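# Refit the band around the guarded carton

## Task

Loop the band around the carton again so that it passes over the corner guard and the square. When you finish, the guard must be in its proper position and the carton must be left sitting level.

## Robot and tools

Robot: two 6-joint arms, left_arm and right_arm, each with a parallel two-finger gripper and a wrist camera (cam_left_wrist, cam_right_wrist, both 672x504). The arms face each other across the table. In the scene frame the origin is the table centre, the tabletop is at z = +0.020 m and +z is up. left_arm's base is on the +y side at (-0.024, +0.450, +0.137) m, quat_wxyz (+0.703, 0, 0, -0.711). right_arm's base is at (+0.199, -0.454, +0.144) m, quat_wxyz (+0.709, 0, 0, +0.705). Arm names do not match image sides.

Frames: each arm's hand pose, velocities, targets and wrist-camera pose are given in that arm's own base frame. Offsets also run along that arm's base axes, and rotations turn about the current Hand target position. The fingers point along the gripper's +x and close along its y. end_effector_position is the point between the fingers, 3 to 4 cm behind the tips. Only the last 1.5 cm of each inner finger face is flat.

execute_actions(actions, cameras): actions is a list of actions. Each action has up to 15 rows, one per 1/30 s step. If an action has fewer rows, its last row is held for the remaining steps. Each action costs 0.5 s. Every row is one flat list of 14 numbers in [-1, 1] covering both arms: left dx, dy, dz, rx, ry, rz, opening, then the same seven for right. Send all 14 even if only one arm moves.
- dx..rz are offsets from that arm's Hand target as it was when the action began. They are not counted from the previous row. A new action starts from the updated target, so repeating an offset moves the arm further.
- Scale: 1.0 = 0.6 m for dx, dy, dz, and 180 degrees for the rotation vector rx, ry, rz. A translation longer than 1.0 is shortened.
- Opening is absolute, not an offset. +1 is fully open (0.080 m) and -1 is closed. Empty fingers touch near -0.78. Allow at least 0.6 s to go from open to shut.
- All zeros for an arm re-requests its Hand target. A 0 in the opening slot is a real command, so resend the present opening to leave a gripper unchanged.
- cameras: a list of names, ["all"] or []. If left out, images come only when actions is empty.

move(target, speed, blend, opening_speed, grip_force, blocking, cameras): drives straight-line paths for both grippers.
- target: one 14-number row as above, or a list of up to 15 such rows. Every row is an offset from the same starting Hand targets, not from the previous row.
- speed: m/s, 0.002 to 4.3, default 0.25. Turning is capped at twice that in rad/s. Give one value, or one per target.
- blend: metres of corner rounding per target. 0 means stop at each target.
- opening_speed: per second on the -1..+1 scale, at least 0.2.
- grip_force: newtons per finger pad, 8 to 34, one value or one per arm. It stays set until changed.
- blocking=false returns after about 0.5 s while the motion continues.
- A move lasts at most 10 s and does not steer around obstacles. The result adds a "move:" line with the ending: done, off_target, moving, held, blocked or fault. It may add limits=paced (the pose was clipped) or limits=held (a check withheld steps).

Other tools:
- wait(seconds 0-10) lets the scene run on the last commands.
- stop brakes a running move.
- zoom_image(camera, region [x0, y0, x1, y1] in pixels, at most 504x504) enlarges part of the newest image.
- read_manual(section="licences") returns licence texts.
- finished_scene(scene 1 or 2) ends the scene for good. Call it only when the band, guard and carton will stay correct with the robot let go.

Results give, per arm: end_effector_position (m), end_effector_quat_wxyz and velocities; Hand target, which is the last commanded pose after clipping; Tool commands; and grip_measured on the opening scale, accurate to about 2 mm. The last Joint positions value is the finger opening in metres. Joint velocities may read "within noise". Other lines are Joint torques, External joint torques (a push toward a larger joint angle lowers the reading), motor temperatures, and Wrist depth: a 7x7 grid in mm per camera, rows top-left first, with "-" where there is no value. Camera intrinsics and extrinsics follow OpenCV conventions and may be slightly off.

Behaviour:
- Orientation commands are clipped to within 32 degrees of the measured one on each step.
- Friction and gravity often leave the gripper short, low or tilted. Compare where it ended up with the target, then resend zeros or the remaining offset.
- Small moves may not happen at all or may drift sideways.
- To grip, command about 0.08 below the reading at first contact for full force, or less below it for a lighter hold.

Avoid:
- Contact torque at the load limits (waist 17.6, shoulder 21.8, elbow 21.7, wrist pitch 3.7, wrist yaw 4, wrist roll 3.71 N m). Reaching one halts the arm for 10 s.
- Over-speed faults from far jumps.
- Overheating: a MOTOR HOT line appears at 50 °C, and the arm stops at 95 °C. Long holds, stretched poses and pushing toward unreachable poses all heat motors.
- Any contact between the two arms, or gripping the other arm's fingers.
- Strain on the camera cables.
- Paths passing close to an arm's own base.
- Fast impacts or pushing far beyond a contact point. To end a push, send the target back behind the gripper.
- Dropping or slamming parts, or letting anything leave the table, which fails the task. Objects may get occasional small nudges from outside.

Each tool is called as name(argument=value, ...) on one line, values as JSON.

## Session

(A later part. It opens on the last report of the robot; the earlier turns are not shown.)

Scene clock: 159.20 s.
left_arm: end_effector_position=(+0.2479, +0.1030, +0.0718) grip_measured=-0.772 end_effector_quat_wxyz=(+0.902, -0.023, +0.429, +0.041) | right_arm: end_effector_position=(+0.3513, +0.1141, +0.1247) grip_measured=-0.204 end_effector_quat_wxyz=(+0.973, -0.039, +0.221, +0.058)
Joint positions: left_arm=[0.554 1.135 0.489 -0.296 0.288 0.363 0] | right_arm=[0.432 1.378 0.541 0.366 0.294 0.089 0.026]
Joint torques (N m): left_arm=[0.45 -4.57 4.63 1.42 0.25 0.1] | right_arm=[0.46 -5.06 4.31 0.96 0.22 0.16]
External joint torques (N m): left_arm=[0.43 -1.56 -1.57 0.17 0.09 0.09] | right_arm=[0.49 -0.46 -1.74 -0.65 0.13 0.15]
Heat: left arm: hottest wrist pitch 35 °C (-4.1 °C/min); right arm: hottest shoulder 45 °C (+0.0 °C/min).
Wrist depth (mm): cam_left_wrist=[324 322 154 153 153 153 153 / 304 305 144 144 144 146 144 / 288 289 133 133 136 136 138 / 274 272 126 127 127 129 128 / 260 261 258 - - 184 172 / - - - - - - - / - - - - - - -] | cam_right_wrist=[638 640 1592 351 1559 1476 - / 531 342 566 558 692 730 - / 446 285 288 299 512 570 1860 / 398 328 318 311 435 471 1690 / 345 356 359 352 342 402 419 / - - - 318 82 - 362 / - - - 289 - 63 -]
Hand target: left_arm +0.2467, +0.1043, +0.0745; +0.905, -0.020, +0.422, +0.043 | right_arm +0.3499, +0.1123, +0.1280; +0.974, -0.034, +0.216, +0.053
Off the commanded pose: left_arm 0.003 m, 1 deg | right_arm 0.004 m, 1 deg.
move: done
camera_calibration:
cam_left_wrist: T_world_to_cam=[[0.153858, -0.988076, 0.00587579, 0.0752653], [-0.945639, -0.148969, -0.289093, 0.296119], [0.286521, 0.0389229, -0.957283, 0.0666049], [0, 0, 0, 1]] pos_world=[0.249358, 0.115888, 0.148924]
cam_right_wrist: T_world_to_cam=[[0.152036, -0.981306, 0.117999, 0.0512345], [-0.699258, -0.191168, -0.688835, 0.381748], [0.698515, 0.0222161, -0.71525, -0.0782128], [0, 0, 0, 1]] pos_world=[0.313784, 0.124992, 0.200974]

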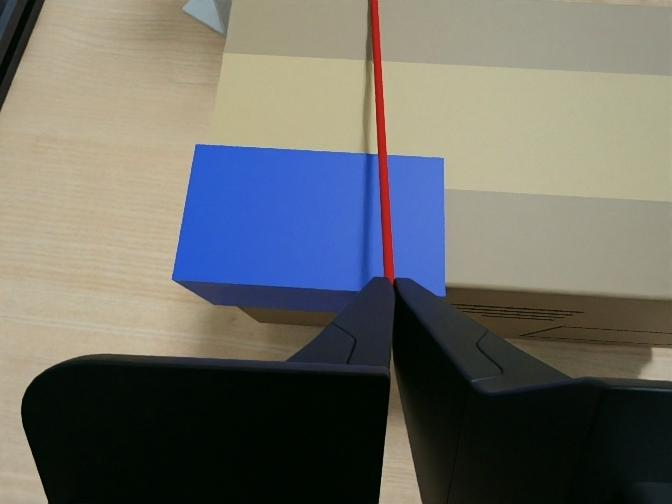

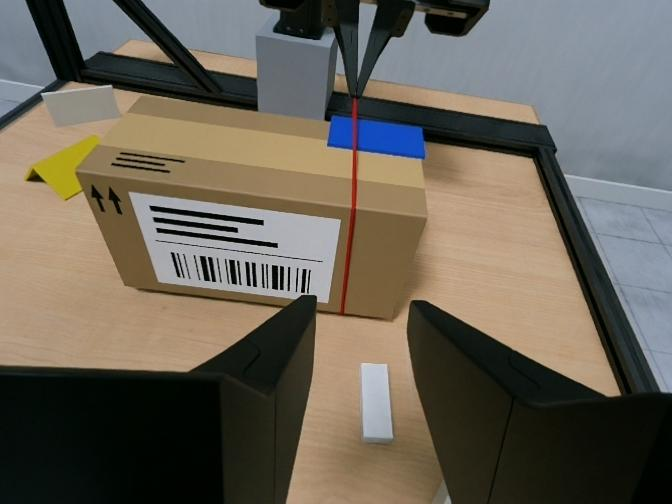

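move(target=[0.028, 0.0037, -0.0342, 0, 0, 0, -1, 0, 0, 0, 0, 0, 0, -0.2], speed=0.06, cameras=["all"])

Scene clock: 167.13 s.
left_arm: end_effector_position=(+0.2643, +0.1058, +0.0577) grip_measured=-0.772 end_effector_quat_wxyz=(+0.907, -0.022, +0.419, +0.040) | right_arm: end_effector_position=(+0.3513, +0.1141, +0.1247) grip_measured=-0.204 end_effector_quat_wxyz=(+0.973, -0.039, +0.221, +0.058)
Joint positions: left_arm=[0.529 1.241 0.472 -0.147 0.284 0.339 0] | right_arm=[0.432 1.378 0.541 0.366 0.294 0.089 0.026]
Joint torques (N m): left_arm=[-0.21 -1.79 4.23 2.13 -0.11 -0.11] | right_arm=[0.41 -4.93 4.47 0.97 0.21 0.12]
External joint torques (N m): left_arm=[-0.21 1.66 -1.66 0.87 -0.27 -0.12] | right_arm=[0.41 -0.31 -1.61 -0.66 0.13 0.12]
Heat: left arm: hottest wrist pitch 35 °C (-4.1 °C/min); right arm: hottest shoulder 44 °C (-3.0 °C/min).
Wrist depth (mm): cam_left_wrist=[313 312 139 139 139 139 139 / 294 294 130 130 130 130 128 / 276 276 124 124 124 123 123 / 261 259 112 112 112 116 - / 248 243 107 - - 110 110 / - - - - - - - / - - - - - - -] | cam_right_wrist=[620 642 553 326 327 1485 - / 551 343 347 337 638 606 - / 445 286 287 300 510 568 1876 / 395 328 318 310 438 469 1677 / 346 357 360 355 344 400 424 / - - - 319 82 - 363 / - - - 288 - 63 -]
Hand target: left_arm +0.2635, +0.1066, +0.0539; +0.905, -0.020, +0.422, +0.043 | right_arm +0.3499, +0.1123, +0.1280; +0.974, -0.034, +0.216, +0.053
Off the commanded pose: left_arm 0.004 m, 1 deg | right_arm 0.004 m, 1 deg.
move: done
camera_calibration:
cam_left_wrist: T_world_to_cam=[[0.150775, -0.988534, 0.00819674, 0.076401], [-0.939538, -0.145871, -0.309822, 0.307206], [0.307466, 0.0390124, -0.950759, 0.0423982], [0, 0, 0, 1]] pos_world=[0.264076, 0.118683, 0.134863]
cam_right_wrist: T_world_to_cam=[[0.152036, -0.981306, 0.117999, 0.0512345], [-0.699258, -0.191168, -0.688835, 0.381748], [0.698515, 0.0222161, -0.71525, -0.0782128], [0, 0, 0, 1]] pos_world=[0.313784, 0.124992, 0.200974]

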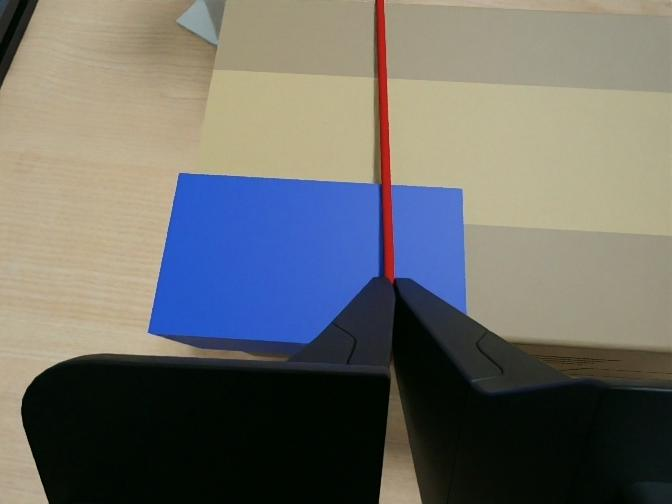

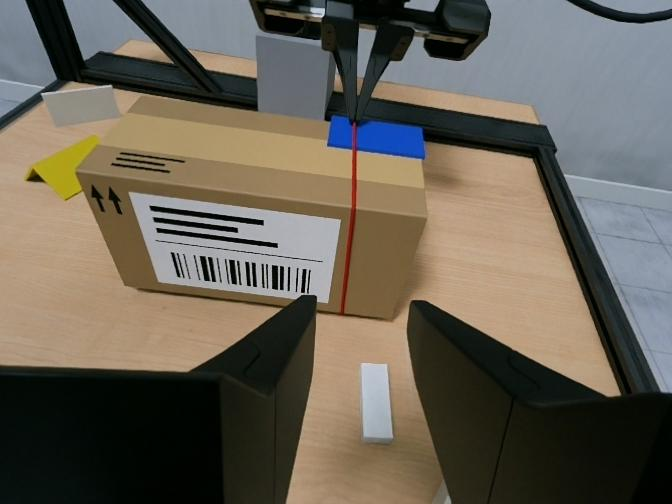

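move(target=[0.002, -0.0233, -0.002, 0, 0, 0, -1, 0, 0, 0, 0, 0, 0, -0.2], speed=0.04, cameras=["all"])

Scene clock: 168.90 s.
left_arm: end_effector_position=(+0.2654, +0.1013, +0.0570) grip_measured=-0.772 end_effector_quat_wxyz=(+0.906, -0.020, +0.420, +0.058) | right_arm: end_effector_position=(+0.3513, +0.1141, +0.1247) grip_measured=-0.204 end_effector_quat_wxyz=(+0.973, -0.039, +0.221, +0.058)
Joint positions: left_arm=[0.48 1.224 0.455 -0.127 0.219 0.285 0] | right_arm=[0.432 1.378 0.541 0.366 0.294 0.089 0.026]
Joint torques (N m): left_arm=[-1.47 -2.95 3.59 1.5 0.45 -0.11] | right_arm=[0.31 -4.94 4.34 0.96 0.19 0.16]
External joint torques (N m): left_arm=[-1.48 0.45 -2.38 0.19 0.32 -0.11] | right_arm=[0.31 -0.31 -1.73 -0.66 0.11 0.15]
Heat: left arm: hottest wrist pitch 36 °C (-3.0 °C/min); right arm: hottest shoulder 44 °C (-3.0 °C/min).
Wrist depth (mm): cam_left_wrist=[319 317 140 139 138 138 137 / 298 297 131 130 128 129 127 / 281 281 119 124 122 122 122 / 265 261 - 113 113 116 - / 252 245 108 - - - 109 / - - - - - - - / - - - - - - -] | cam_right_wrist=[627 569 528 325 336 - 1496 / 532 338 566 347 714 723 1664 / 447 285 288 300 512 572 1908 / 399 329 318 310 440 472 1729 / 346 359 360 353 344 403 432 / - - - 318 82 - 362 / - - - 287 - 63 -]
Hand target: left_arm +0.2647, +0.0926, +0.0527; +0.905, -0.020, +0.422, +0.043 | right_arm +0.3499, +0.1123, +0.1280; +0.974, -0.034, +0.216, +0.053
Off the commanded pose: left_arm 0.010 m, 2 deg | right_arm 0.004 m, 1 deg.
move: off_target (left_arm)
camera_calibration:
cam_left_wrist: T_world_to_cam=[[0.181926, -0.983244, -0.0115469, 0.0640985], [-0.93556, -0.169464, -0.309854, 0.308686], [0.302706, 0.0671733, -0.950714, 0.0399634], [0, 0, 0, 1]] pos_world=[0.265036, 0.112651, 0.134381]
cam_right_wrist: T_world_to_cam=[[0.152036, -0.981306, 0.117999, 0.0512345], [-0.699258, -0.191168, -0.688835, 0.381748], [0.698515, 0.0222161, -0.71525, -0.0782128], [0, 0, 0, 1]] pos_world=[0.313784, 0.124992, 0.200974]

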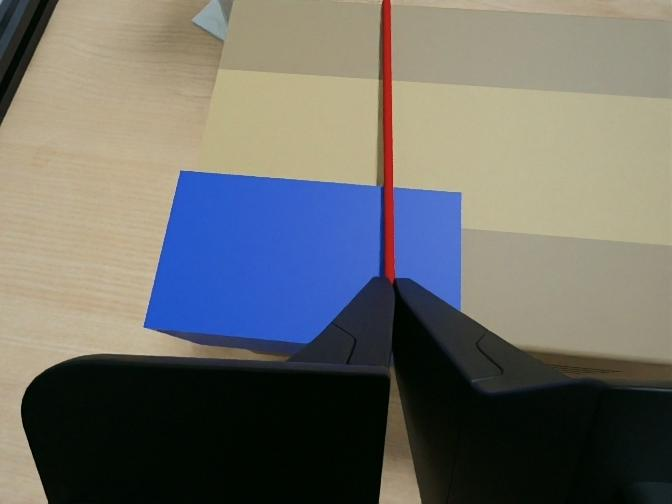

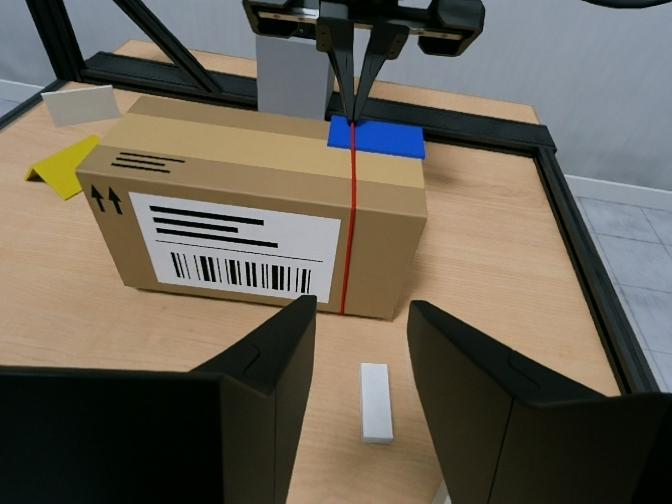

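move(target=[0.0, -0.02, 0.004, 0, 0, 0, -1, 0, 0, 0, 0, 0, 0, -0.2], speed=0.04, cameras=["all"])

Scene clock: 170.60 s.
left_arm: end_effector_position=(+0.2663, +0.0880, +0.0580) grip_measured=-0.772 end_effector_quat_wxyz=(+0.906, -0.020, +0.419, +0.056) | right_arm: end_effector_position=(+0.3513, +0.1141, +0.1247) grip_measured=-0.204 end_effector_quat_wxyz=(+0.973, -0.039, +0.221, +0.058)
Joint positions: left_arm=[0.417 1.195 0.442 -0.133 0.184 0.237 0] | right_arm=[0.432 1.378 0.541 0.366 0.294 0.089 0.026]
Joint torques (N m): left_arm=[-1.14 -3.57 3.91 0.99 0.39 -0.09] | right_arm=[0.4 -5.08 4.45 0.99 0.23 0.16]
External joint torques (N m): left_arm=[-1.16 -0.3 -2.13 -0.33 0.29 -0.09] | right_arm=[0.37 -0.51 -1.58 -0.62 0.16 0.15]
Heat: left arm: hottest wrist pitch 35 °C (-4.0 °C/min); right arm: hottest shoulder 44 °C (-4.0 °C/min).
Wrist depth (mm): cam_left_wrist=[317 317 140 139 137 138 137 / 298 290 131 131 130 129 127 / 281 127 119 124 123 122 123 / 265 115 114 113 115 117 - / 251 245 108 - - - 109 / - - - - - - - / - - - - - - -] | cam_right_wrist=[573 629 719 323 337 1506 - / 537 541 563 354 694 716 1690 / 444 284 287 298 514 569 1942 / 397 328 318 311 437 470 1743 / 345 358 360 354 344 402 425 / - - - 318 82 - 364 / - - - 288 - 63 -]
Hand target: left_arm +0.2647, +0.0806, +0.0551; +0.905, -0.020, +0.422, +0.043 | right_arm +0.3499, +0.1123, +0.1280; +0.974, -0.034, +0.216, +0.053
Off the commanded pose: left_arm 0.008 m, 1 deg | right_arm 0.004 m, 1 deg.
move: done
camera_calibration:
cam_left_wrist: T_world_to_cam=[[0.177564, -0.984062, -0.0096338, 0.0519223], [-0.936142, -0.165882, -0.310036, 0.307521], [0.303497, 0.0640697, -0.950676, 0.0415887], [0, 0, 0, 1]] pos_world=[0.266041, 0.0994422, 0.13538]
cam_right_wrist: T_world_to_cam=[[0.152036, -0.981306, 0.117999, 0.0512345], [-0.699258, -0.191168, -0.688835, 0.381748], [0.698515, 0.0222161, -0.71525, -0.0782128], [0, 0, 0, 1]] pos_world=[0.313784, 0.124992, 0.200974]

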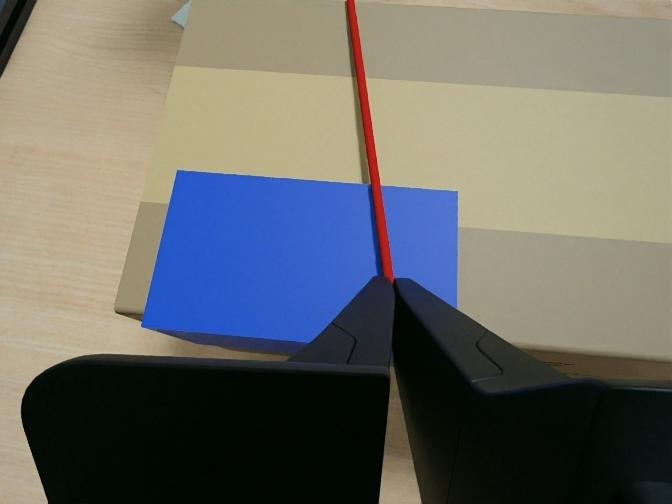

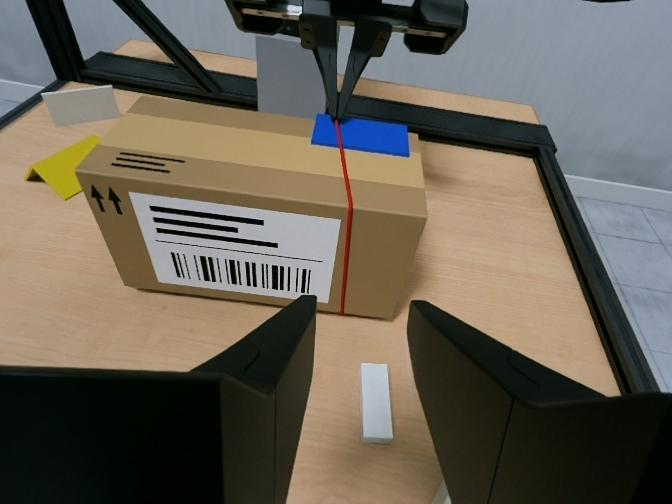

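zoom_image(camera="cam_right_wrist", region=[300, 80, 440, 220])

zoom_image(camera="cam_left_wrist", region=[90, 150, 290, 350])

Scaled by 3.600 from the camera's 672x504 image, which has a finer 960x720 frame.

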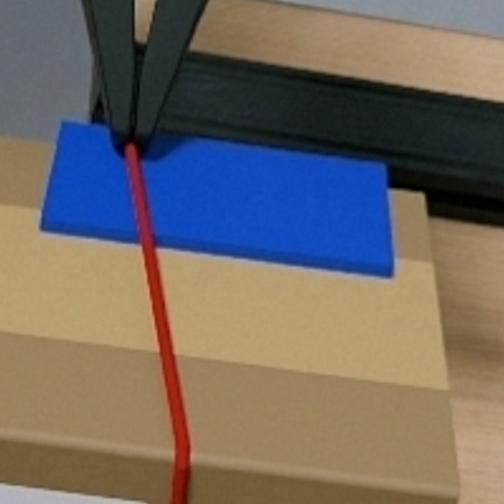

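Scaled by 2.520 from the camera's 672x504 image, which has a finer 960x720 frame.

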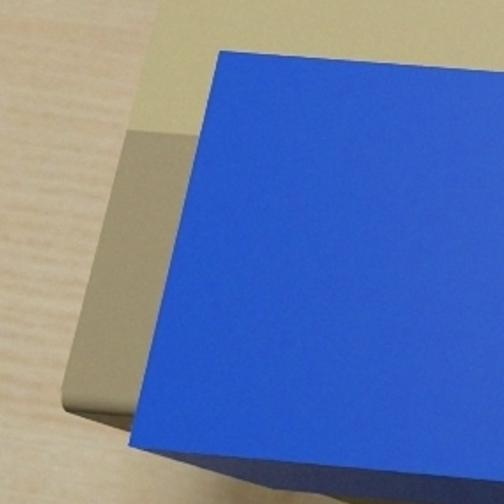

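move(target=[-0.003, 0.035, 0.0, 0, 0, 0, -1, 0, 0, 0, 0, 0, 0, -0.2], speed=0.04, cameras=["all"])

Scene clock: 176.07 s.
left_arm: end_effector_position=(+0.2644, +0.0968, +0.0571) grip_measured=-0.772 end_effector_quat_wxyz=(+0.908, -0.022, +0.417, +0.036) | right_arm: end_effector_position=(+0.3513, +0.1141, +0.1247) grip_measured=-0.204 end_effector_quat_wxyz=(+0.973, -0.039, +0.221, +0.058)
Joint positions: left_arm=[0.494 1.221 0.454 -0.14 0.27 0.314 0] | right_arm=[0.432 1.378 0.541 0.366 0.294 0.089 0.026]
Joint torques (N m): left_arm=[0.86 -1.57 5.43 1.01 -0.12 0.12] | right_arm=[0.33 -4.98 4.39 0.97 0.2 0.13]
External joint torques (N m): left_arm=[0.85 1.74 -0.44 -0.25 -0.26 0.12] | right_arm=[0.33 -0.34 -1.71 -0.66 0.12 0.13]
Heat: left arm: hottest wrist pitch 35 °C (-3.0 °C/min); right arm: hottest shoulder 43 °C (-6.1 °C/min).
Wrist depth (mm): cam_left_wrist=[314 313 139 139 137 139 140 / 295 290 131 131 131 131 129 / 276 274 117 124 123 123 123 / 261 116 114 112 112 116 - / 248 112 - - - 111 110 / - - - - - - - / - - - - - - -] | cam_right_wrist=[605 647 352 327 330 1466 1516 / 540 341 349 343 643 1604 1677 / 445 286 287 300 509 560 2236 / 399 328 319 309 437 469 1743 / 346 355 360 352 344 402 434 / - - - 320 82 - 364 / - - - 288 - 63 -]
Hand target: left_arm +0.2629, +0.1016, +0.0551; +0.905, -0.020, +0.422, +0.043 | right_arm +0.3499, +0.1123, +0.1280; +0.974, -0.034, +0.216, +0.053
Off the commanded pose: left_arm 0.005 m, 1 deg | right_arm 0.004 m, 1 deg.
move: done
camera_calibration:
cam_left_wrist: T_world_to_cam=[[0.14267, -0.989713, 0.0106378, 0.0695482], [-0.939467, -0.138794, -0.31327, 0.305274], [0.311524, 0.0347003, -0.949604, 0.0413591], [0, 0, 0, 1]] pos_world=[0.263988, 0.109768, 0.134168]
cam_right_wrist: T_world_to_cam=[[0.152036, -0.981306, 0.117999, 0.0512345], [-0.699258, -0.191168, -0.688835, 0.381748], [0.698515, 0.0222161, -0.71525, -0.0782128], [0, 0, 0, 1]] pos_world=[0.313784, 0.124992, 0.200974]

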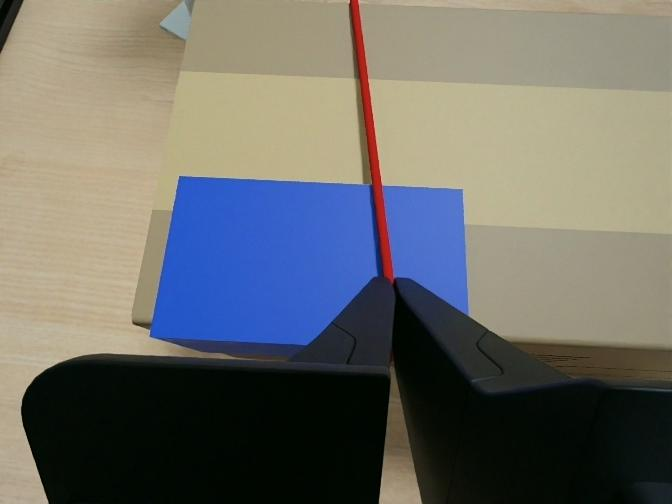

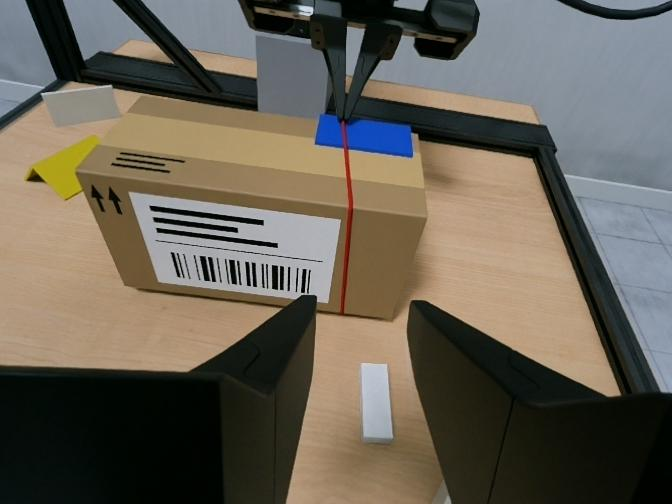

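move(target=[-0.001, 0.0105, 0.0, 0, 0, 0, -1, 0, 0, 0, 0, 0, 0, -0.2], speed=0.04, cameras=["all"])

Scene clock: 177.73 s.
left_arm: end_effector_position=(+0.2638, +0.1025, +0.0570) grip_measured=-0.772 end_effector_quat_wxyz=(+0.908, -0.022, +0.417, +0.035) | right_arm: end_effector_position=(+0.3513, +0.1141, +0.1247) grip_measured=-0.204 end_effector_quat_wxyz=(+0.973, -0.039, +0.221, +0.058)
Joint positions: left_arm=[0.523 1.235 0.463 -0.143 0.29 0.339 0] | right_arm=[0.432 1.378 0.541 0.366 0.294 0.089 0.026]
Joint torques (N m): left_arm=[0.8 -1.75 5.43 1.02 -0.18 0.14] | right_arm=[0.23 -4.99 4.41 1 0.23 0.12]
External joint torques (N m): left_arm=[0.83 1.71 -0.57 -0.27 -0.35 0.13] | right_arm=[0.21 -0.38 -1.63 -0.61 0.15 0.11]
Heat: left arm: hottest wrist pitch 35 °C (-3.0 °C/min); right arm: hottest shoulder 43 °C (-6.0 °C/min).
Wrist depth (mm): cam_left_wrist=[313 314 139 139 138 139 140 / 293 294 130 130 131 131 129 / 276 276 117 124 124 123 123 / 261 259 113 112 112 116 - / 248 242 - - - 112 110 / - - - - - - - / - - - - - - -] | cam_right_wrist=[1604 655 726 325 336 - 1466 / 541 342 565 558 696 638 - / 444 285 288 300 515 568 1908 / 395 328 317 310 437 470 1729 / 345 358 362 354 343 402 423 / - - - 318 82 - 364 / - - - 288 - 63 -]
Hand target: left_arm +0.2623, +0.1079, +0.0551; +0.905, -0.020, +0.422, +0.043 | right_arm +0.3499, +0.1123, +0.1280; +0.974, -0.034, +0.216, +0.053
Off the commanded pose: left_arm 0.006 m, 1 deg | right_arm 0.004 m, 1 deg.
move: done
camera_calibration:
cam_left_wrist: T_world_to_cam=[[0.141001, -0.989935, 0.0121515, 0.0756191], [-0.939764, -0.137695, -0.312864, 0.305475], [0.311388, 0.0326945, -0.94972, 0.0414994], [0, 0, 0, 1]] pos_world=[0.26349, 0.115564, 0.134066]
cam_right_wrist: T_world_to_cam=[[0.152036, -0.981306, 0.117999, 0.0512345], [-0.699258, -0.191168, -0.688835, 0.381748], [0.698515, 0.0222161, -0.71525, -0.0782128], [0, 0, 0, 1]] pos_world=[0.313784, 0.124992, 0.200974]

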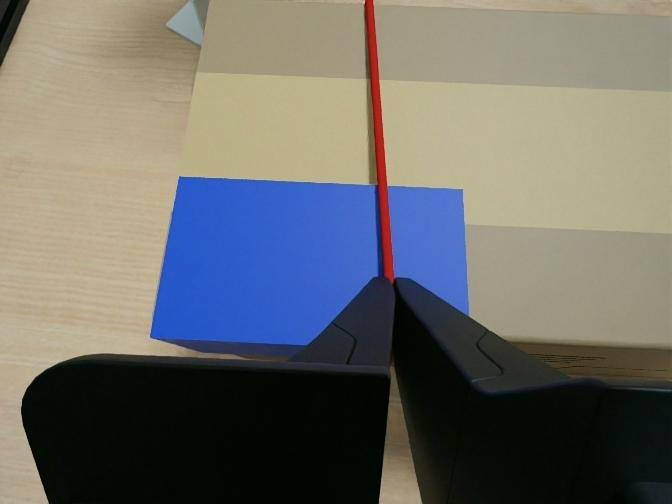

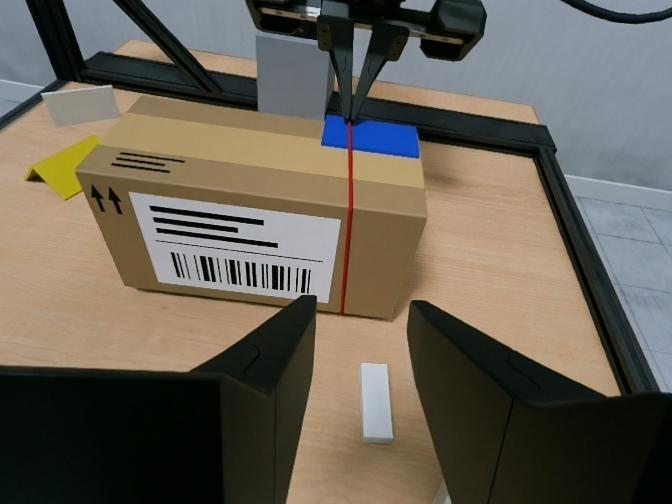

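zoom_image(camera="cam_left_wrist", region=[120, 130, 280, 370])

zoom_image(camera="cam_right_wrist", region=[300, 80, 440, 220])

Scaled by 2.100 from the camera's 672x504 image, which has a finer 960x720 frame.

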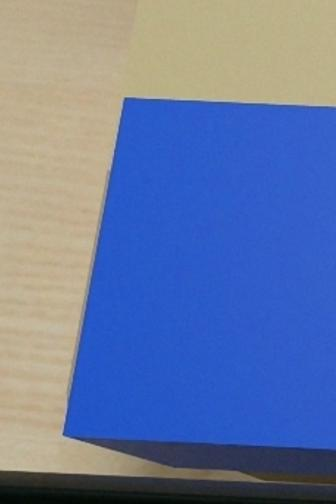

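Scaled by 3.600 from the camera's 672x504 image, which has a finer 960x720 frame.

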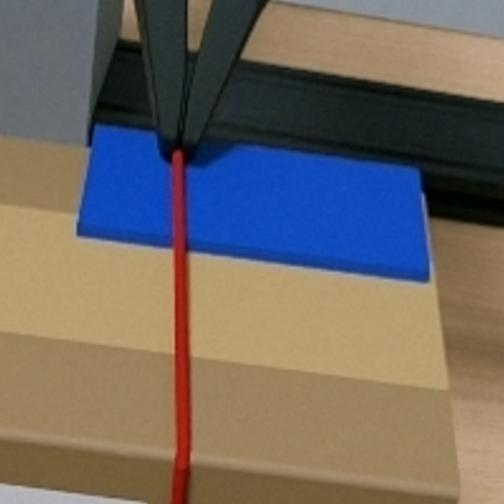

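move(target=[[-0.0272, -0.0073, 0.0415, 0, 0, 0, -1, 0, 0, 0, 0, 0, 0, -0.2], [-0.0297, 0.0238, 0.0415, 0, 0, 0, -1, 0, 0, 0, 0, 0, 0, -0.2]], speed=0.06, cameras=["all"])

Scene clock: 181.93 s.
left_arm: end_effector_position=(+0.2439, +0.1167, +0.0749) grip_measured=-0.772 end_effector_quat_wxyz=(+0.903, -0.025, +0.427, +0.036) | right_arm: end_effector_position=(+0.3513, +0.1141, +0.1247) grip_measured=-0.204 end_effector_quat_wxyz=(+0.973, -0.039, +0.221, +0.058)
Joint positions: left_arm=[0.638 1.158 0.517 -0.324 0.35 0.437 0] | right_arm=[0.432 1.378 0.541 0.366 0.294 0.089 0.026]
Joint torques (N m): left_arm=[0.65 -3 6.48 0.91 0.16 0.08] | right_arm=[0.41 -5.07 4.45 0.99 0.22 0.14]
External joint torques (N m): left_arm=[0.69 0.13 0.3 -0.3 -0.05 0.08] | right_arm=[0.42 -0.53 -1.56 -0.61 0.14 0.14]
Heat: left arm: hottest wrist pitch 35 °C (-3.0 °C/min); right arm: hottest shoulder 43 °C (-7.0 °C/min).
Wrist depth (mm): cam_left_wrist=[321 325 317 156 154 156 157 / 306 307 150 145 147 148 146 / 289 290 138 136 134 138 141 / 275 275 131 128 129 131 131 / 261 262 263 - - 206 193 / - - - - - - - / - - - - - - -] | cam_right_wrist=[1581 622 598 532 370 1456 1537 / 537 539 566 569 647 1604 1664 / 444 286 287 300 510 568 1892 / 397 328 318 310 437 470 1703 / 345 356 360 353 344 402 417 / - - - 319 82 - 363 / - - - 288 - 63 -]
Hand target: left_arm +0.2445, +0.1222, +0.0800; +0.905, -0.020, +0.422, +0.043 | right_arm +0.3499, +0.1123, +0.1280; +0.974, -0.034, +0.216, +0.053
Off the commanded pose: left_arm 0.008 m, 1 deg | right_arm 0.004 m, 1 deg.
move: done
camera_calibration:
cam_left_wrist: T_world_to_cam=[[0.145706, -0.989223, 0.0143931, 0.0908851], [-0.945241, -0.143492, -0.293136, 0.29477], [0.292043, 0.0291066, -0.955962, 0.0699028], [0, 0, 0, 1]] pos_world=[0.244972, 0.130168, 0.151924]
cam_right_wrist: T_world_to_cam=[[0.152036, -0.981306, 0.117999, 0.0512345], [-0.699258, -0.191168, -0.688835, 0.381748], [0.698515, 0.0222161, -0.71525, -0.0782128], [0, 0, 0, 1]] pos_world=[0.313784, 0.124992, 0.200974]

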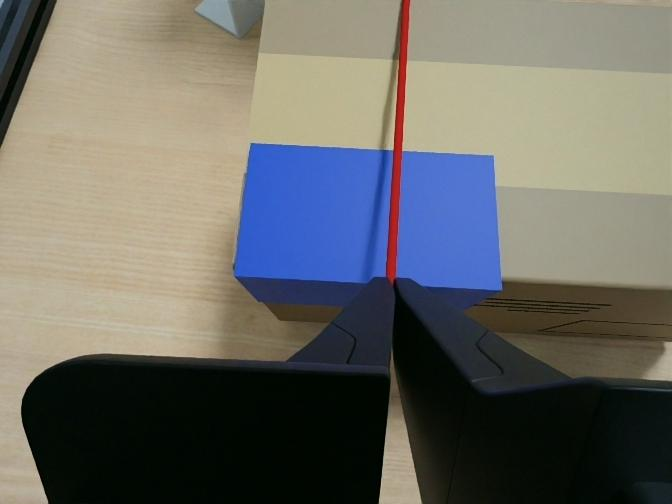

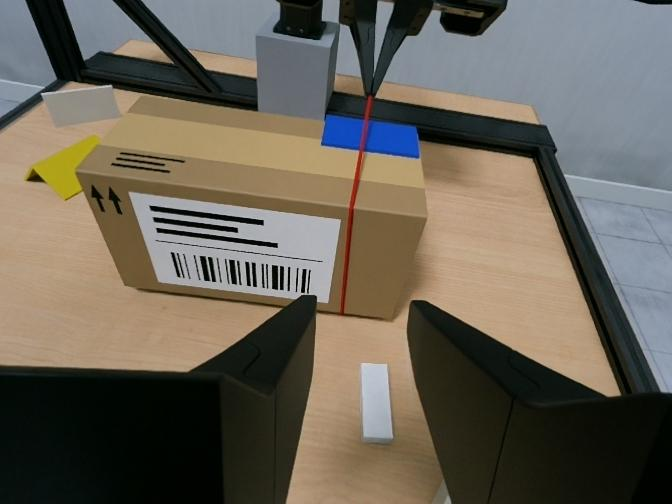

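move(target=[0.0267, -0.0037, -0.0392, 0, 0, 0, -1, 0, 0, 0, 0, 0, 0, -0.2], speed=0.06, cameras=["all"])

Scene clock: 184.30 s.
left_arm: end_effector_position=(+0.2618, +0.1185, +0.0588) grip_measured=-0.772 end_effector_quat_wxyz=(+0.906, -0.020, +0.421, +0.039) | right_arm: end_effector_position=(+0.3513, +0.1141, +0.1247) grip_measured=-0.204 end_effector_quat_wxyz=(+0.973, -0.039, +0.221, +0.058)
Joint positions: left_arm=[0.589 1.264 0.497 -0.167 0.317 0.394 0] | right_arm=[0.432 1.378 0.541 0.366 0.294 0.089 0.026]
Joint torques (N m): left_arm=[-0.13 -2.67 4.26 1.82 -0.1 -0.07] | right_arm=[0.34 -5.02 4.34 1.02 0.19 0.14]
External joint torques (N m): left_arm=[-0.16 0.97 -1.69 0.56 -0.27 -0.07] | right_arm=[0.31 -0.4 -1.74 -0.6 0.11 0.13]
Heat: left arm: hottest wrist pitch 35 °C (-2.0 °C/min); right arm: hottest shoulder 43 °C (-7.1 °C/min).
Wrist depth (mm): cam_left_wrist=[312 313 143 139 139 139 139 / 294 294 286 130 130 131 129 / 277 276 119 125 124 123 123 / 262 262 114 112 111 115 - / 249 248 108 - - 109 112 / - - - - - - - / - - - - - - -] | cam_right_wrist=[1592 640 551 331 326 333 279 / 535 343 349 349 683 735 - / 444 285 287 300 509 569 2108 / 396 327 319 309 435 471 1677 / 343 356 362 350 342 401 418 / - - - 319 82 - 363 / - - - 288 - 63 -]
Hand target: left_arm +0.2605, +0.1199, +0.0565; +0.905, -0.020, +0.422, +0.043 | right_arm +0.3499, +0.1123, +0.1280; +0.974, -0.034, +0.216, +0.053
Off the commanded pose: left_arm 0.003 m, 0 deg | right_arm 0.004 m, 1 deg.
move: done
camera_calibration:
cam_left_wrist: T_world_to_cam=[[0.148276, -0.988935, 0.00466522, 0.0901507], [-0.941233, -0.142568, -0.306192, 0.306929], [0.303469, 0.04101, -0.951958, 0.0446453], [0, 0, 0, 1]] pos_world=[0.261976, 0.131081, 0.136059]
cam_right_wrist: T_world_to_cam=[[0.152036, -0.981306, 0.117999, 0.0512345], [-0.699258, -0.191168, -0.688835, 0.381748], [0.698515, 0.0222161, -0.71525, -0.0782128], [0, 0, 0, 1]] pos_world=[0.313784, 0.124992, 0.200974]

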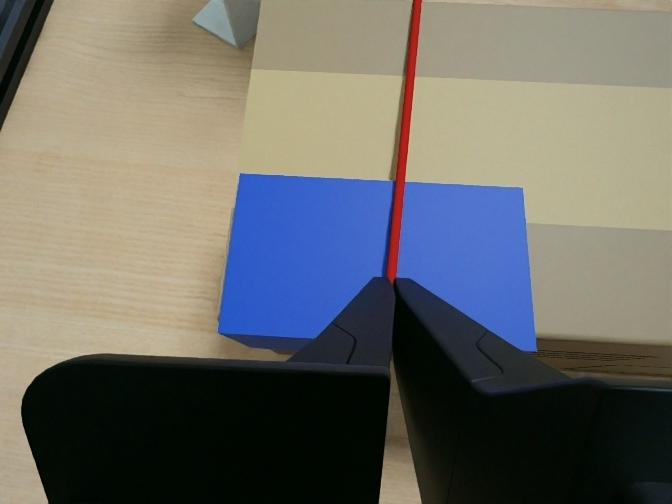

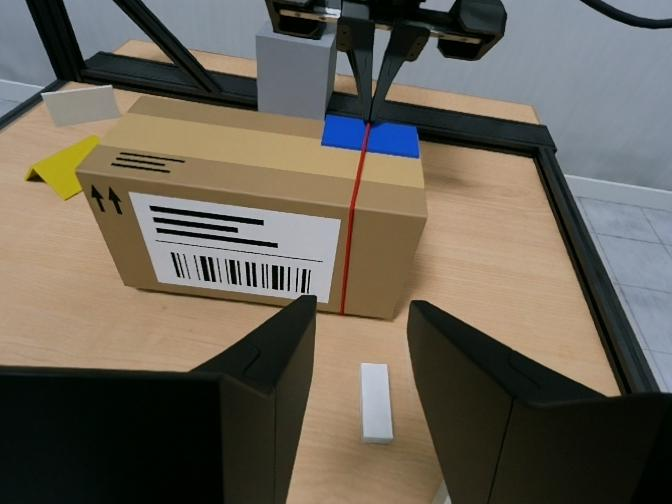

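move(target=[0, 0, 0, 0, 0, 0, -0.5, 0, 0, 0, 0, 0, 0, -0.2], speed=0.06, cameras=["all"])

Scene clock: 186.20 s.
left_arm: end_effector_position=(+0.2619, +0.1175, +0.0582) grip_measured=-0.503 end_effector_quat_wxyz=(+0.906, -0.021, +0.421, +0.037) | right_arm: end_effector_position=(+0.3513, +0.1141, +0.1247) grip_measured=-0.204 end_effector_quat_wxyz=(+0.973, -0.039, +0.221, +0.058)
Joint positions: left_arm=[0.587 1.266 0.495 -0.166 0.32 0.394 0.012] | right_arm=[0.432 1.378 0.541 0.366 0.294 0.089 0.026]
Joint torques (N m): left_arm=[-0.16 -2.62 4.49 1.79 -0.03 -0.1] | right_arm=[0.38 -5.08 4.43 0.99 0.22 0.13]
External joint torques (N m): left_arm=[-0.14 0.98 -1.38 0.56 -0.22 -0.11] | right_arm=[0.38 -0.45 -1.64 -0.64 0.14 0.13]
Heat: left arm: hottest wrist pitch 35 °C (-2.0 °C/min); right arm: hottest shoulder 43 °C (-6.1 °C/min).
Wrist depth (mm): cam_left_wrist=[311 311 140 138 138 138 138 / 291 292 133 131 130 130 128 / 276 275 119 124 124 122 122 / 261 261 113 112 112 115 115 / 250 248 - 91 - - 111 / - - - - - - 191 / - - - 225 - - -] | cam_right_wrist=[579 640 728 330 332 1496 1485 / 531 339 568 347 634 647 1664 / 446 284 289 300 514 559 1892 / 398 328 318 310 437 466 1690 / 345 359 360 353 343 403 426 / - - - 318 82 - 361 / - - - 288 - 63 -]
Hand target: left_arm +0.2605, +0.1199, +0.0565; +0.905, -0.020, +0.422, +0.043 | right_arm +0.3499, +0.1123, +0.1280; +0.974, -0.034, +0.216, +0.053
Off the commanded pose: left_arm 0.003 m, 1 deg | right_arm 0.004 m, 1 deg.
move: done
camera_calibration:
cam_left_wrist: T_world_to_cam=[[0.144941, -0.989411, 0.00757837, 0.0899658], [-0.941665, -0.14029, -0.305917, 0.306584], [0.303741, 0.0372037, -0.952028, 0.0443773], [0, 0, 0, 1]] pos_world=[0.26218, 0.130373, 0.135356]
cam_right_wrist: T_world_to_cam=[[0.152036, -0.981306, 0.117999, 0.0512345], [-0.699258, -0.191168, -0.688835, 0.381748], [0.698515, 0.0222161, -0.71525, -0.0782128], [0, 0, 0, 1]] pos_world=[0.313784, 0.124992, 0.200974]

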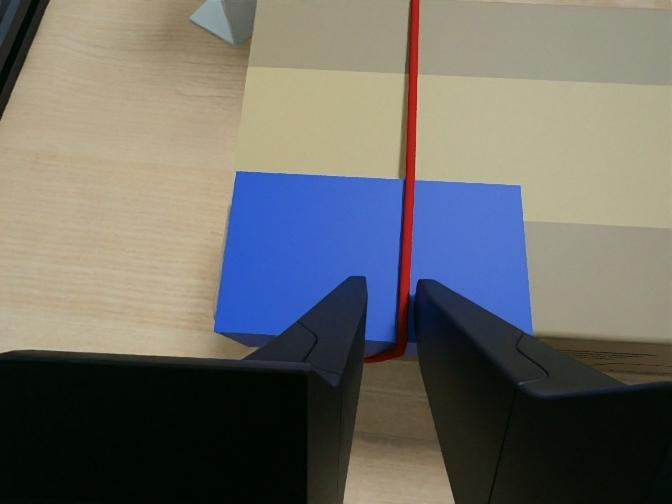

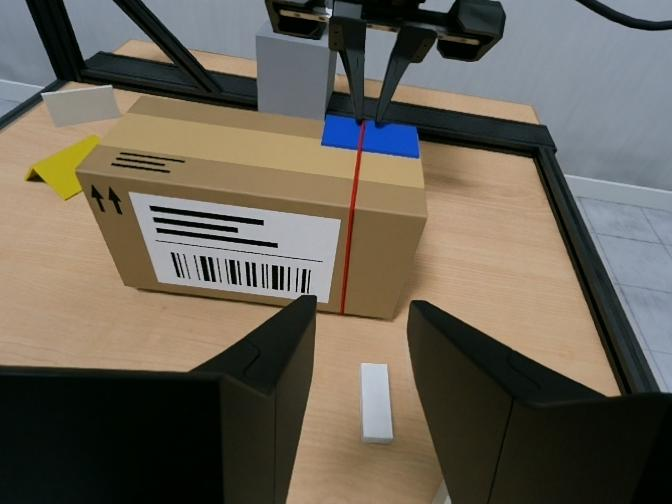

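move(target=[[0, 0, 0, 0, 0, 0, -0.3, 0, 0, 0, 0, 0, 0, -0.2], [-0.05, -0.006, 0.07, 0, 0, 0, -0.3, 0, 0, 0, 0, 0, 0, -0.2]], speed=0.08, cameras=["all"])

Scene clock: 190.47 s.
left_arm: end_effector_position=(+0.2268, +0.1150, +0.0898) grip_measured=-0.302 end_effector_quat_wxyz=(+0.899, -0.029, +0.434, +0.045) | right_arm: end_effector_position=(+0.3513, +0.1141, +0.1247) grip_measured=-0.204 end_effector_quat_wxyz=(+0.973, -0.039, +0.221, +0.058)
Joint positions: left_arm=[0.673 1.062 0.541 -0.466 0.35 0.457 0.021] | right_arm=[0.432 1.378 0.541 0.366 0.294 0.089 0.026]
Joint torques (N m): left_arm=[0.24 -3.58 6.83 1.25 0.45 0.1] | right_arm=[0.26 -4.98 4.31 1.01 0.24 0.12]
External joint torques (N m): left_arm=[0.24 -0.91 0.49 0.08 0.25 0.1] | right_arm=[0.29 -0.37 -1.73 -0.59 0.15 0.12]
Motor temperatures (°C): left_arm=[25 31 33 35 30 27] | right_arm=[25 42 31 38 30 28]
Heat: left arm: hottest wrist pitch 35 °C (-2.0 °C/min); right arm: hottest shoulder 42 °C (-7.1 °C/min).
Wrist depth (mm): cam_left_wrist=[336 340 339 172 173 174 173 / 320 321 318 163 163 163 165 / 303 304 302 152 151 155 155 / 289 290 287 146 147 158 151 / 279 279 - 275 - 266 275 / - - - 265 - - - / - - - 254 - - -] | cam_right_wrist=[603 655 540 535 1496 1476 1506 / 547 341 566 570 642 687 1716 / 444 286 288 300 509 572 1892 / 397 328 318 312 438 469 1652 / 345 357 360 354 343 400 419 / - - - 318 82 - 362 / - - - 287 - 63 -]
Hand target: left_arm +0.2305, +0.1163, +0.0985; +0.905, -0.020, +0.422, +0.043 | right_arm +0.3499, +0.1123, +0.1280; +0.974, -0.034, +0.216, +0.053
Off the commanded pose: left_arm 0.010 m, 2 deg | right_arm 0.004 m, 1 deg.
move: off_target (left_arm)
camera_calibration:
cam_left_wrist: T_world_to_cam=[[0.165517, -0.986131, 0.0122708, 0.0868628], [-0.947351, -0.162442, -0.275934, 0.283891], [0.2741, 0.0340471, -0.961098, 0.093146], [0, 0, 0, 1]] pos_world=[0.229036, 0.128603, 0.166792]
cam_right_wrist: T_world_to_cam=[[0.152036, -0.981306, 0.117999, 0.0512345], [-0.699258, -0.191168, -0.688835, 0.381748], [0.698515, 0.0222161, -0.71525, -0.0782128], [0, 0, 0, 1]] pos_world=[0.313784, 0.124992, 0.200974]

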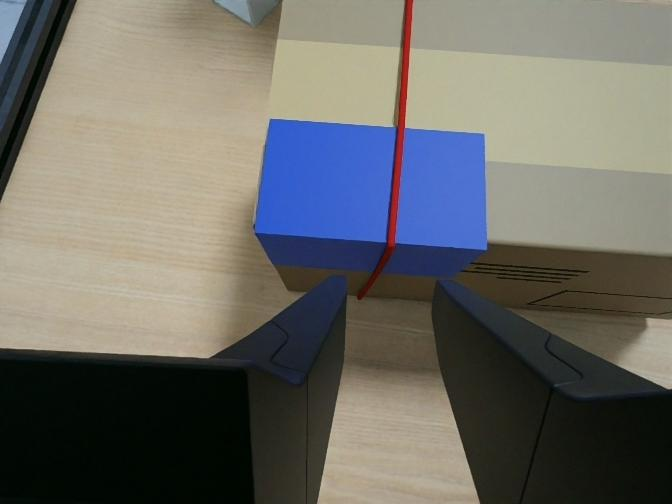

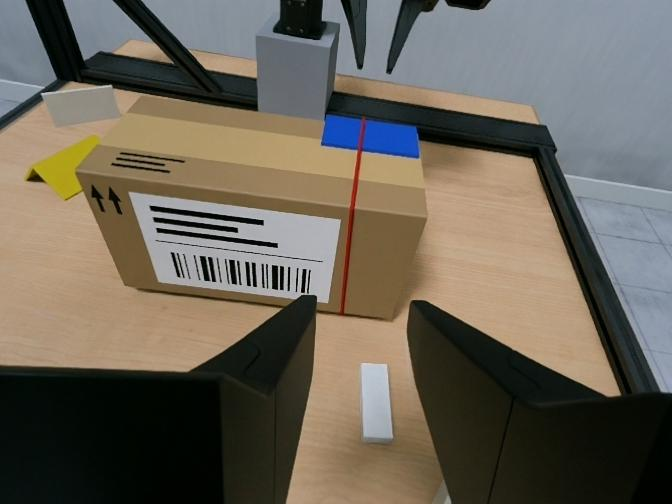

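zoom_image(camera="cam_left_wrist", region=[240, 0, 440, 250])

zoom_image(camera="cam_right_wrist", region=[310, 100, 450, 330])

Scaled by 2.016 from the camera's 672x504 image, which has a finer 960x720 frame.

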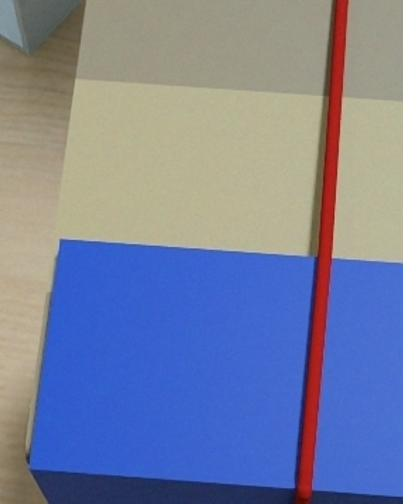

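Scaled by 2.191 from the camera's 672x504 image, which has a finer 960x720 frame.

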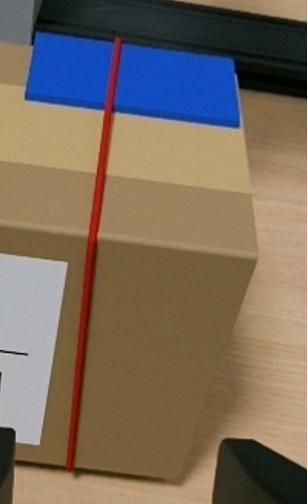

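move(target=[-0.083, 0, 0.0167, 0.00784, -0.083, 0, -0.3, 0.2777, 0.0145, -0.0655, -0.019, 0.1935, 0, -0.5], speed=0.14, cameras=["all"])

Scene clock: 207.70 s.
left_arm: end_effector_position=(+0.1804, +0.1176, +0.1073) grip_measured=-0.302 end_effector_quat_wxyz=(+0.951, -0.019, +0.305, +0.049) | right_arm: end_effector_position=(+0.5126, +0.1202, +0.0856) grip_measured=-0.497 end_effector_quat_wxyz=(+0.861, -0.047, +0.504, +0.053)
Joint positions: left_arm=[1.063 0.763 0.371 -0.506 0.731 0.688 0.021] | right_arm=[0.253 2.187 1.776 -0.656 0.079 0.086 0.013]
Joint torques (N m): left_arm=[0.27 -1.45 5.22 1.26 0.56 0.09] | right_arm=[-0.21 -8.31 7.29 0.5 -0.12 -0.14]
External joint torques (N m): left_arm=[0.27 -0.42 -1.3 0.06 0.2 0.09] | right_arm=[-0.3 2.43 0.93 -0.61 -0.16 -0.14]
Heat: left arm: hottest wrist pitch 35 °C (+0.0 °C/min); right arm: hottest shoulder 42 °C (-4.0 °C/min).
Wrist depth (mm): cam_left_wrist=[1881 1913 511 499 500 504 537 / 1345 439 442 236 237 239 239 / 1403 388 390 198 208 210 210 / 339 349 349 206 202 203 197 / 319 320 - 290 - 250 261 / - - - 288 - - - / - - - 265 - - -] | cam_right_wrist=[143 144 148 146 149 311 317 / 140 142 144 145 147 302 309 / 136 138 140 143 145 295 301 / 134 136 137 138 142 289 294 / 260 264 269 138 138 281 286 / - - - - 73 - 282 / - - - 260 67 - -]
Hand target: left_arm +0.1807, +0.1163, +0.1085; +0.953, -0.014, +0.301, +0.046 | right_arm +0.5166, +0.1210, +0.0887; +0.863, -0.045, +0.499, +0.054
Off the commanded pose: left_arm 0.002 m, 1 deg | right_arm 0.005 m, 1 deg.
move: done
camera_calibration:
cam_left_wrist: T_world_to_cam=[[0.161967, -0.986526, 0.0230929, 0.0964254], [-0.834474, -0.149419, -0.530402, 0.250699], [0.526706, 0.0666371, -0.847431, 0.0609983], [0, 0, 0, 1]] pos_world=[0.161456, 0.12852, 0.182436]
cam_right_wrist: T_world_to_cam=[[0.195231, -0.978382, 0.0682201, 0.0189956], [-0.966914, -0.203655, -0.15363, 0.561527], [0.164202, -0.0359697, -0.985771, 0.0851035], [0, 0, 0, 1]] pos_world=[0.525266, 0.136004, 0.168864]

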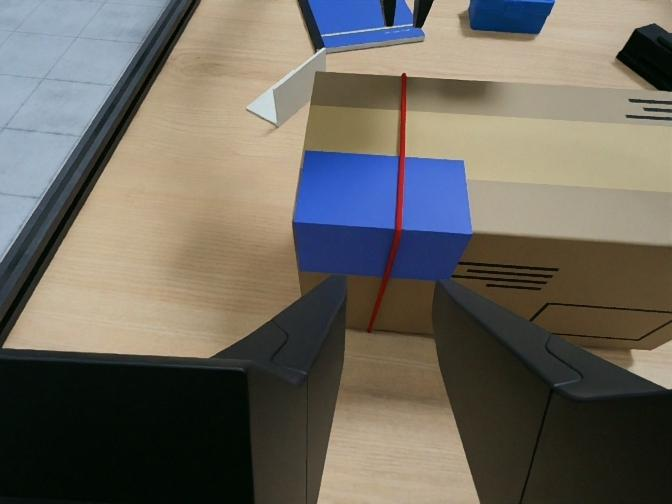

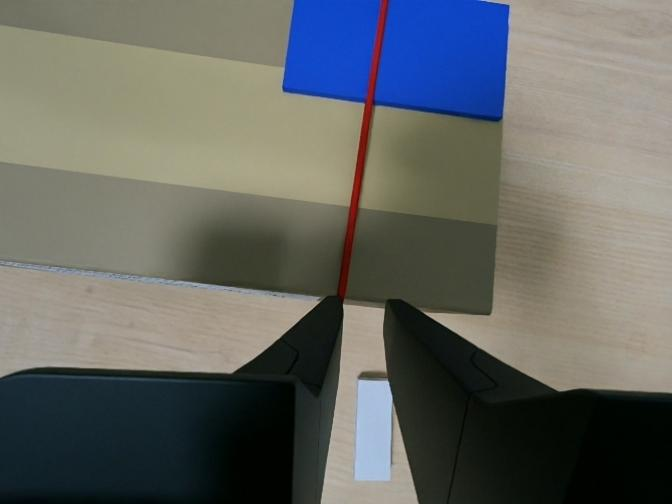

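move(target=[0, 0, 0, 0, 0, 0, -0.3, 0.0282, 0.0067, -0.0478, 0, 0, 0, -0.5], speed=0.06, cameras=["all"])

Scene clock: 211.63 s.
left_arm: end_effector_position=(+0.1804, +0.1176, +0.1073) grip_measured=-0.302 end_effector_quat_wxyz=(+0.951, -0.019, +0.305, +0.049) | right_arm: end_effector_position=(+0.5287, +0.1263, +0.0605) grip_measured=-0.497 end_effector_quat_wxyz=(+0.861, -0.048, +0.503, +0.056)
Joint positions: left_arm=[1.063 0.763 0.371 -0.506 0.731 0.688 0.021] | right_arm=[0.256 2.277 1.824 -0.611 0.077 0.085 0.013]
Joint torques (N m): left_arm=[0.08 -1.4 5.2 1.26 0.58 0.11] | right_arm=[-0.19 -8.26 6.69 0.95 -0.13 -0.13]
External joint torques (N m): left_arm=[0.08 -0.37 -1.31 0.07 0.22 0.11] | right_arm=[-0.13 3.01 0.34 -0.17 -0.18 -0.13]
Heat: left arm: hottest wrist pitch 35 °C (+0.0 °C/min); right arm: hottest shoulder 43 °C (-2.0 °C/min).
Wrist depth (mm): cam_left_wrist=[1881 2314 512 526 232 498 542 / 1630 441 442 236 237 239 239 / 1665 388 390 199 209 210 210 / 338 348 350 209 201 203 197 / 317 318 - 293 - 250 262 / - - - 288 - - - / - - - 264 - - -] | cam_right_wrist=[118 119 121 120 122 124 290 / 115 116 118 119 120 121 282 / - 114 116 118 119 122 275 / 110 111 113 115 117 119 267 / 235 110 110 110 98 255 261 / - - - - 73 - 255 / - - - 237 67 - -]
Hand target: left_arm +0.1807, +0.1163, +0.1085; +0.953, -0.014, +0.301, +0.046 | right_arm +0.5335, +0.1250, +0.0600; +0.863, -0.045, +0.499, +0.054
Off the commanded pose: left_arm 0.002 m, 1 deg | right_arm 0.005 m, 1 deg.
move: done
camera_calibration:
cam_left_wrist: T_world_to_cam=[[0.161967, -0.986526, 0.0230929, 0.0964254], [-0.834474, -0.149419, -0.530402, 0.250699], [0.526706, 0.0666371, -0.847431, 0.0609983], [0, 0, 0, 1]] pos_world=[0.161456, 0.12852, 0.182436]
cam_right_wrist: T_world_to_cam=[[0.200269, -0.977415, 0.0674717, 0.0208017], [-0.965642, -0.208559, -0.155043, 0.574577], [0.165613, -0.0341033, -0.985601, 0.0568016], [0, 0, 0, 1]] pos_world=[0.541263, 0.142102, 0.143664]

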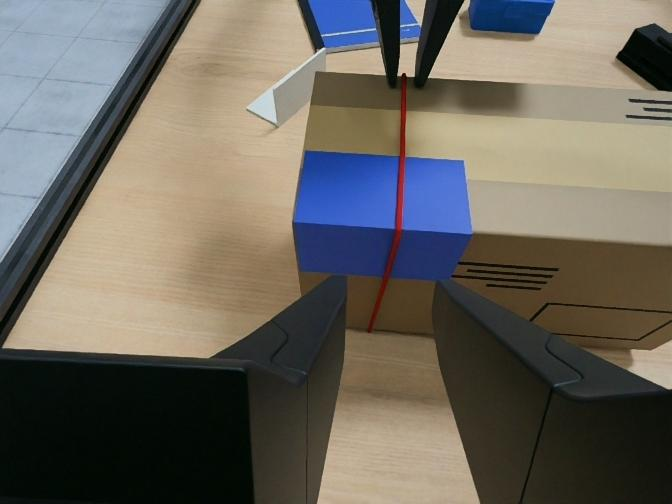

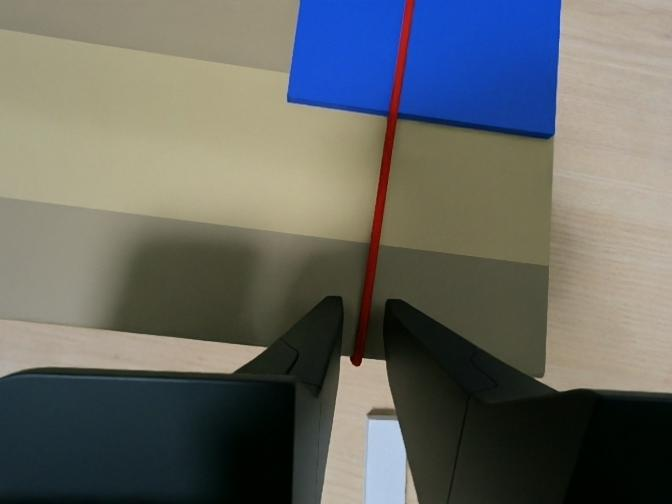

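move(target=[0, 0, 0, 0, 0, 0, -0.3, 0.0017, -0.02, -0.005, 0, 0, 0, -0.5], speed=0.04, cameras=["cam_right_wrist"])

Scene clock: 214.20 s.
left_arm: end_effector_position=(+0.1804, +0.1176, +0.1073) grip_measured=-0.302 end_effector_quat_wxyz=(+0.951, -0.019, +0.305, +0.049) | right_arm: end_effector_position=(+0.5328, +0.1185, +0.0612) grip_measured=-0.497 end_effector_quat_wxyz=(+0.863, -0.047, +0.499, +0.059)
Joint positions: left_arm=[1.063 0.763 0.371 -0.506 0.731 0.688 0.021] | right_arm=[0.236 2.277 1.822 -0.597 0.062 0.063 0.013]
Joint torques (N m): left_arm=[0.25 -1.46 5.16 1.27 0.61 0.09] | right_arm=[-0.52 -8.77 4.46 1.2 -0.03 -0.13]
External joint torques (N m): left_arm=[0.26 -0.44 -1.3 0.1 0.25 0.09] | right_arm=[-0.7 2.47 -1.85 0.09 -0.05 -0.13]
Heat: left arm: hottest wrist pitch 35 °C (+0.0 °C/min); right arm: hottest shoulder 44 °C (-1.0 °C/min).
Wrist depth (mm): cam_left_wrist=[1928 2030 510 500 485 499 536 / 1630 437 442 236 238 238 240 / 1377 389 388 210 209 210 211 / 345 346 349 207 206 203 197 / 319 320 - 292 - 250 261 / - - - 289 - - - / - - - 266 - - -] | cam_right_wrist=[119 120 122 120 123 126 290 / 116 117 119 119 120 123 283 / - 114 116 118 120 268 275 / 110 111 113 116 117 263 267 / 109 109 110 110 98 257 260 / - - - 111 73 - 256 / - - - 236 67 - -]
Hand target: left_arm +0.1807, +0.1163, +0.1085; +0.953, -0.014, +0.301, +0.046 | right_arm +0.5345, +0.1130, +0.0570; +0.863, -0.045, +0.499, +0.054
Off the commanded pose: left_arm 0.002 m, 1 deg | right_arm 0.007 m, 1 deg.
move: done
camera_calibration:
cam_right_wrist: T_world_to_cam=[[0.205709, -0.976507, 0.0641689, 0.00956468], [-0.96278, -0.213693, -0.165498, 0.576754], [0.175322, -0.0277362, -0.98412, 0.0506319], [0, 0, 0, 1]] pos_world=[0.544443, 0.133993, 0.144666]
Images, in order (width x height): cam_right_wrist 672x504.

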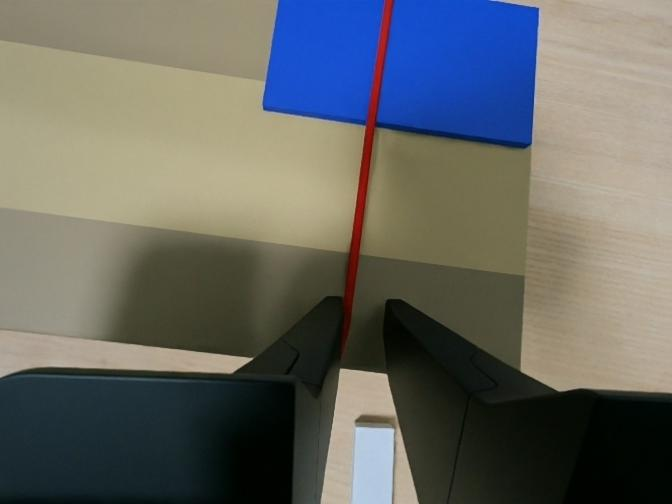

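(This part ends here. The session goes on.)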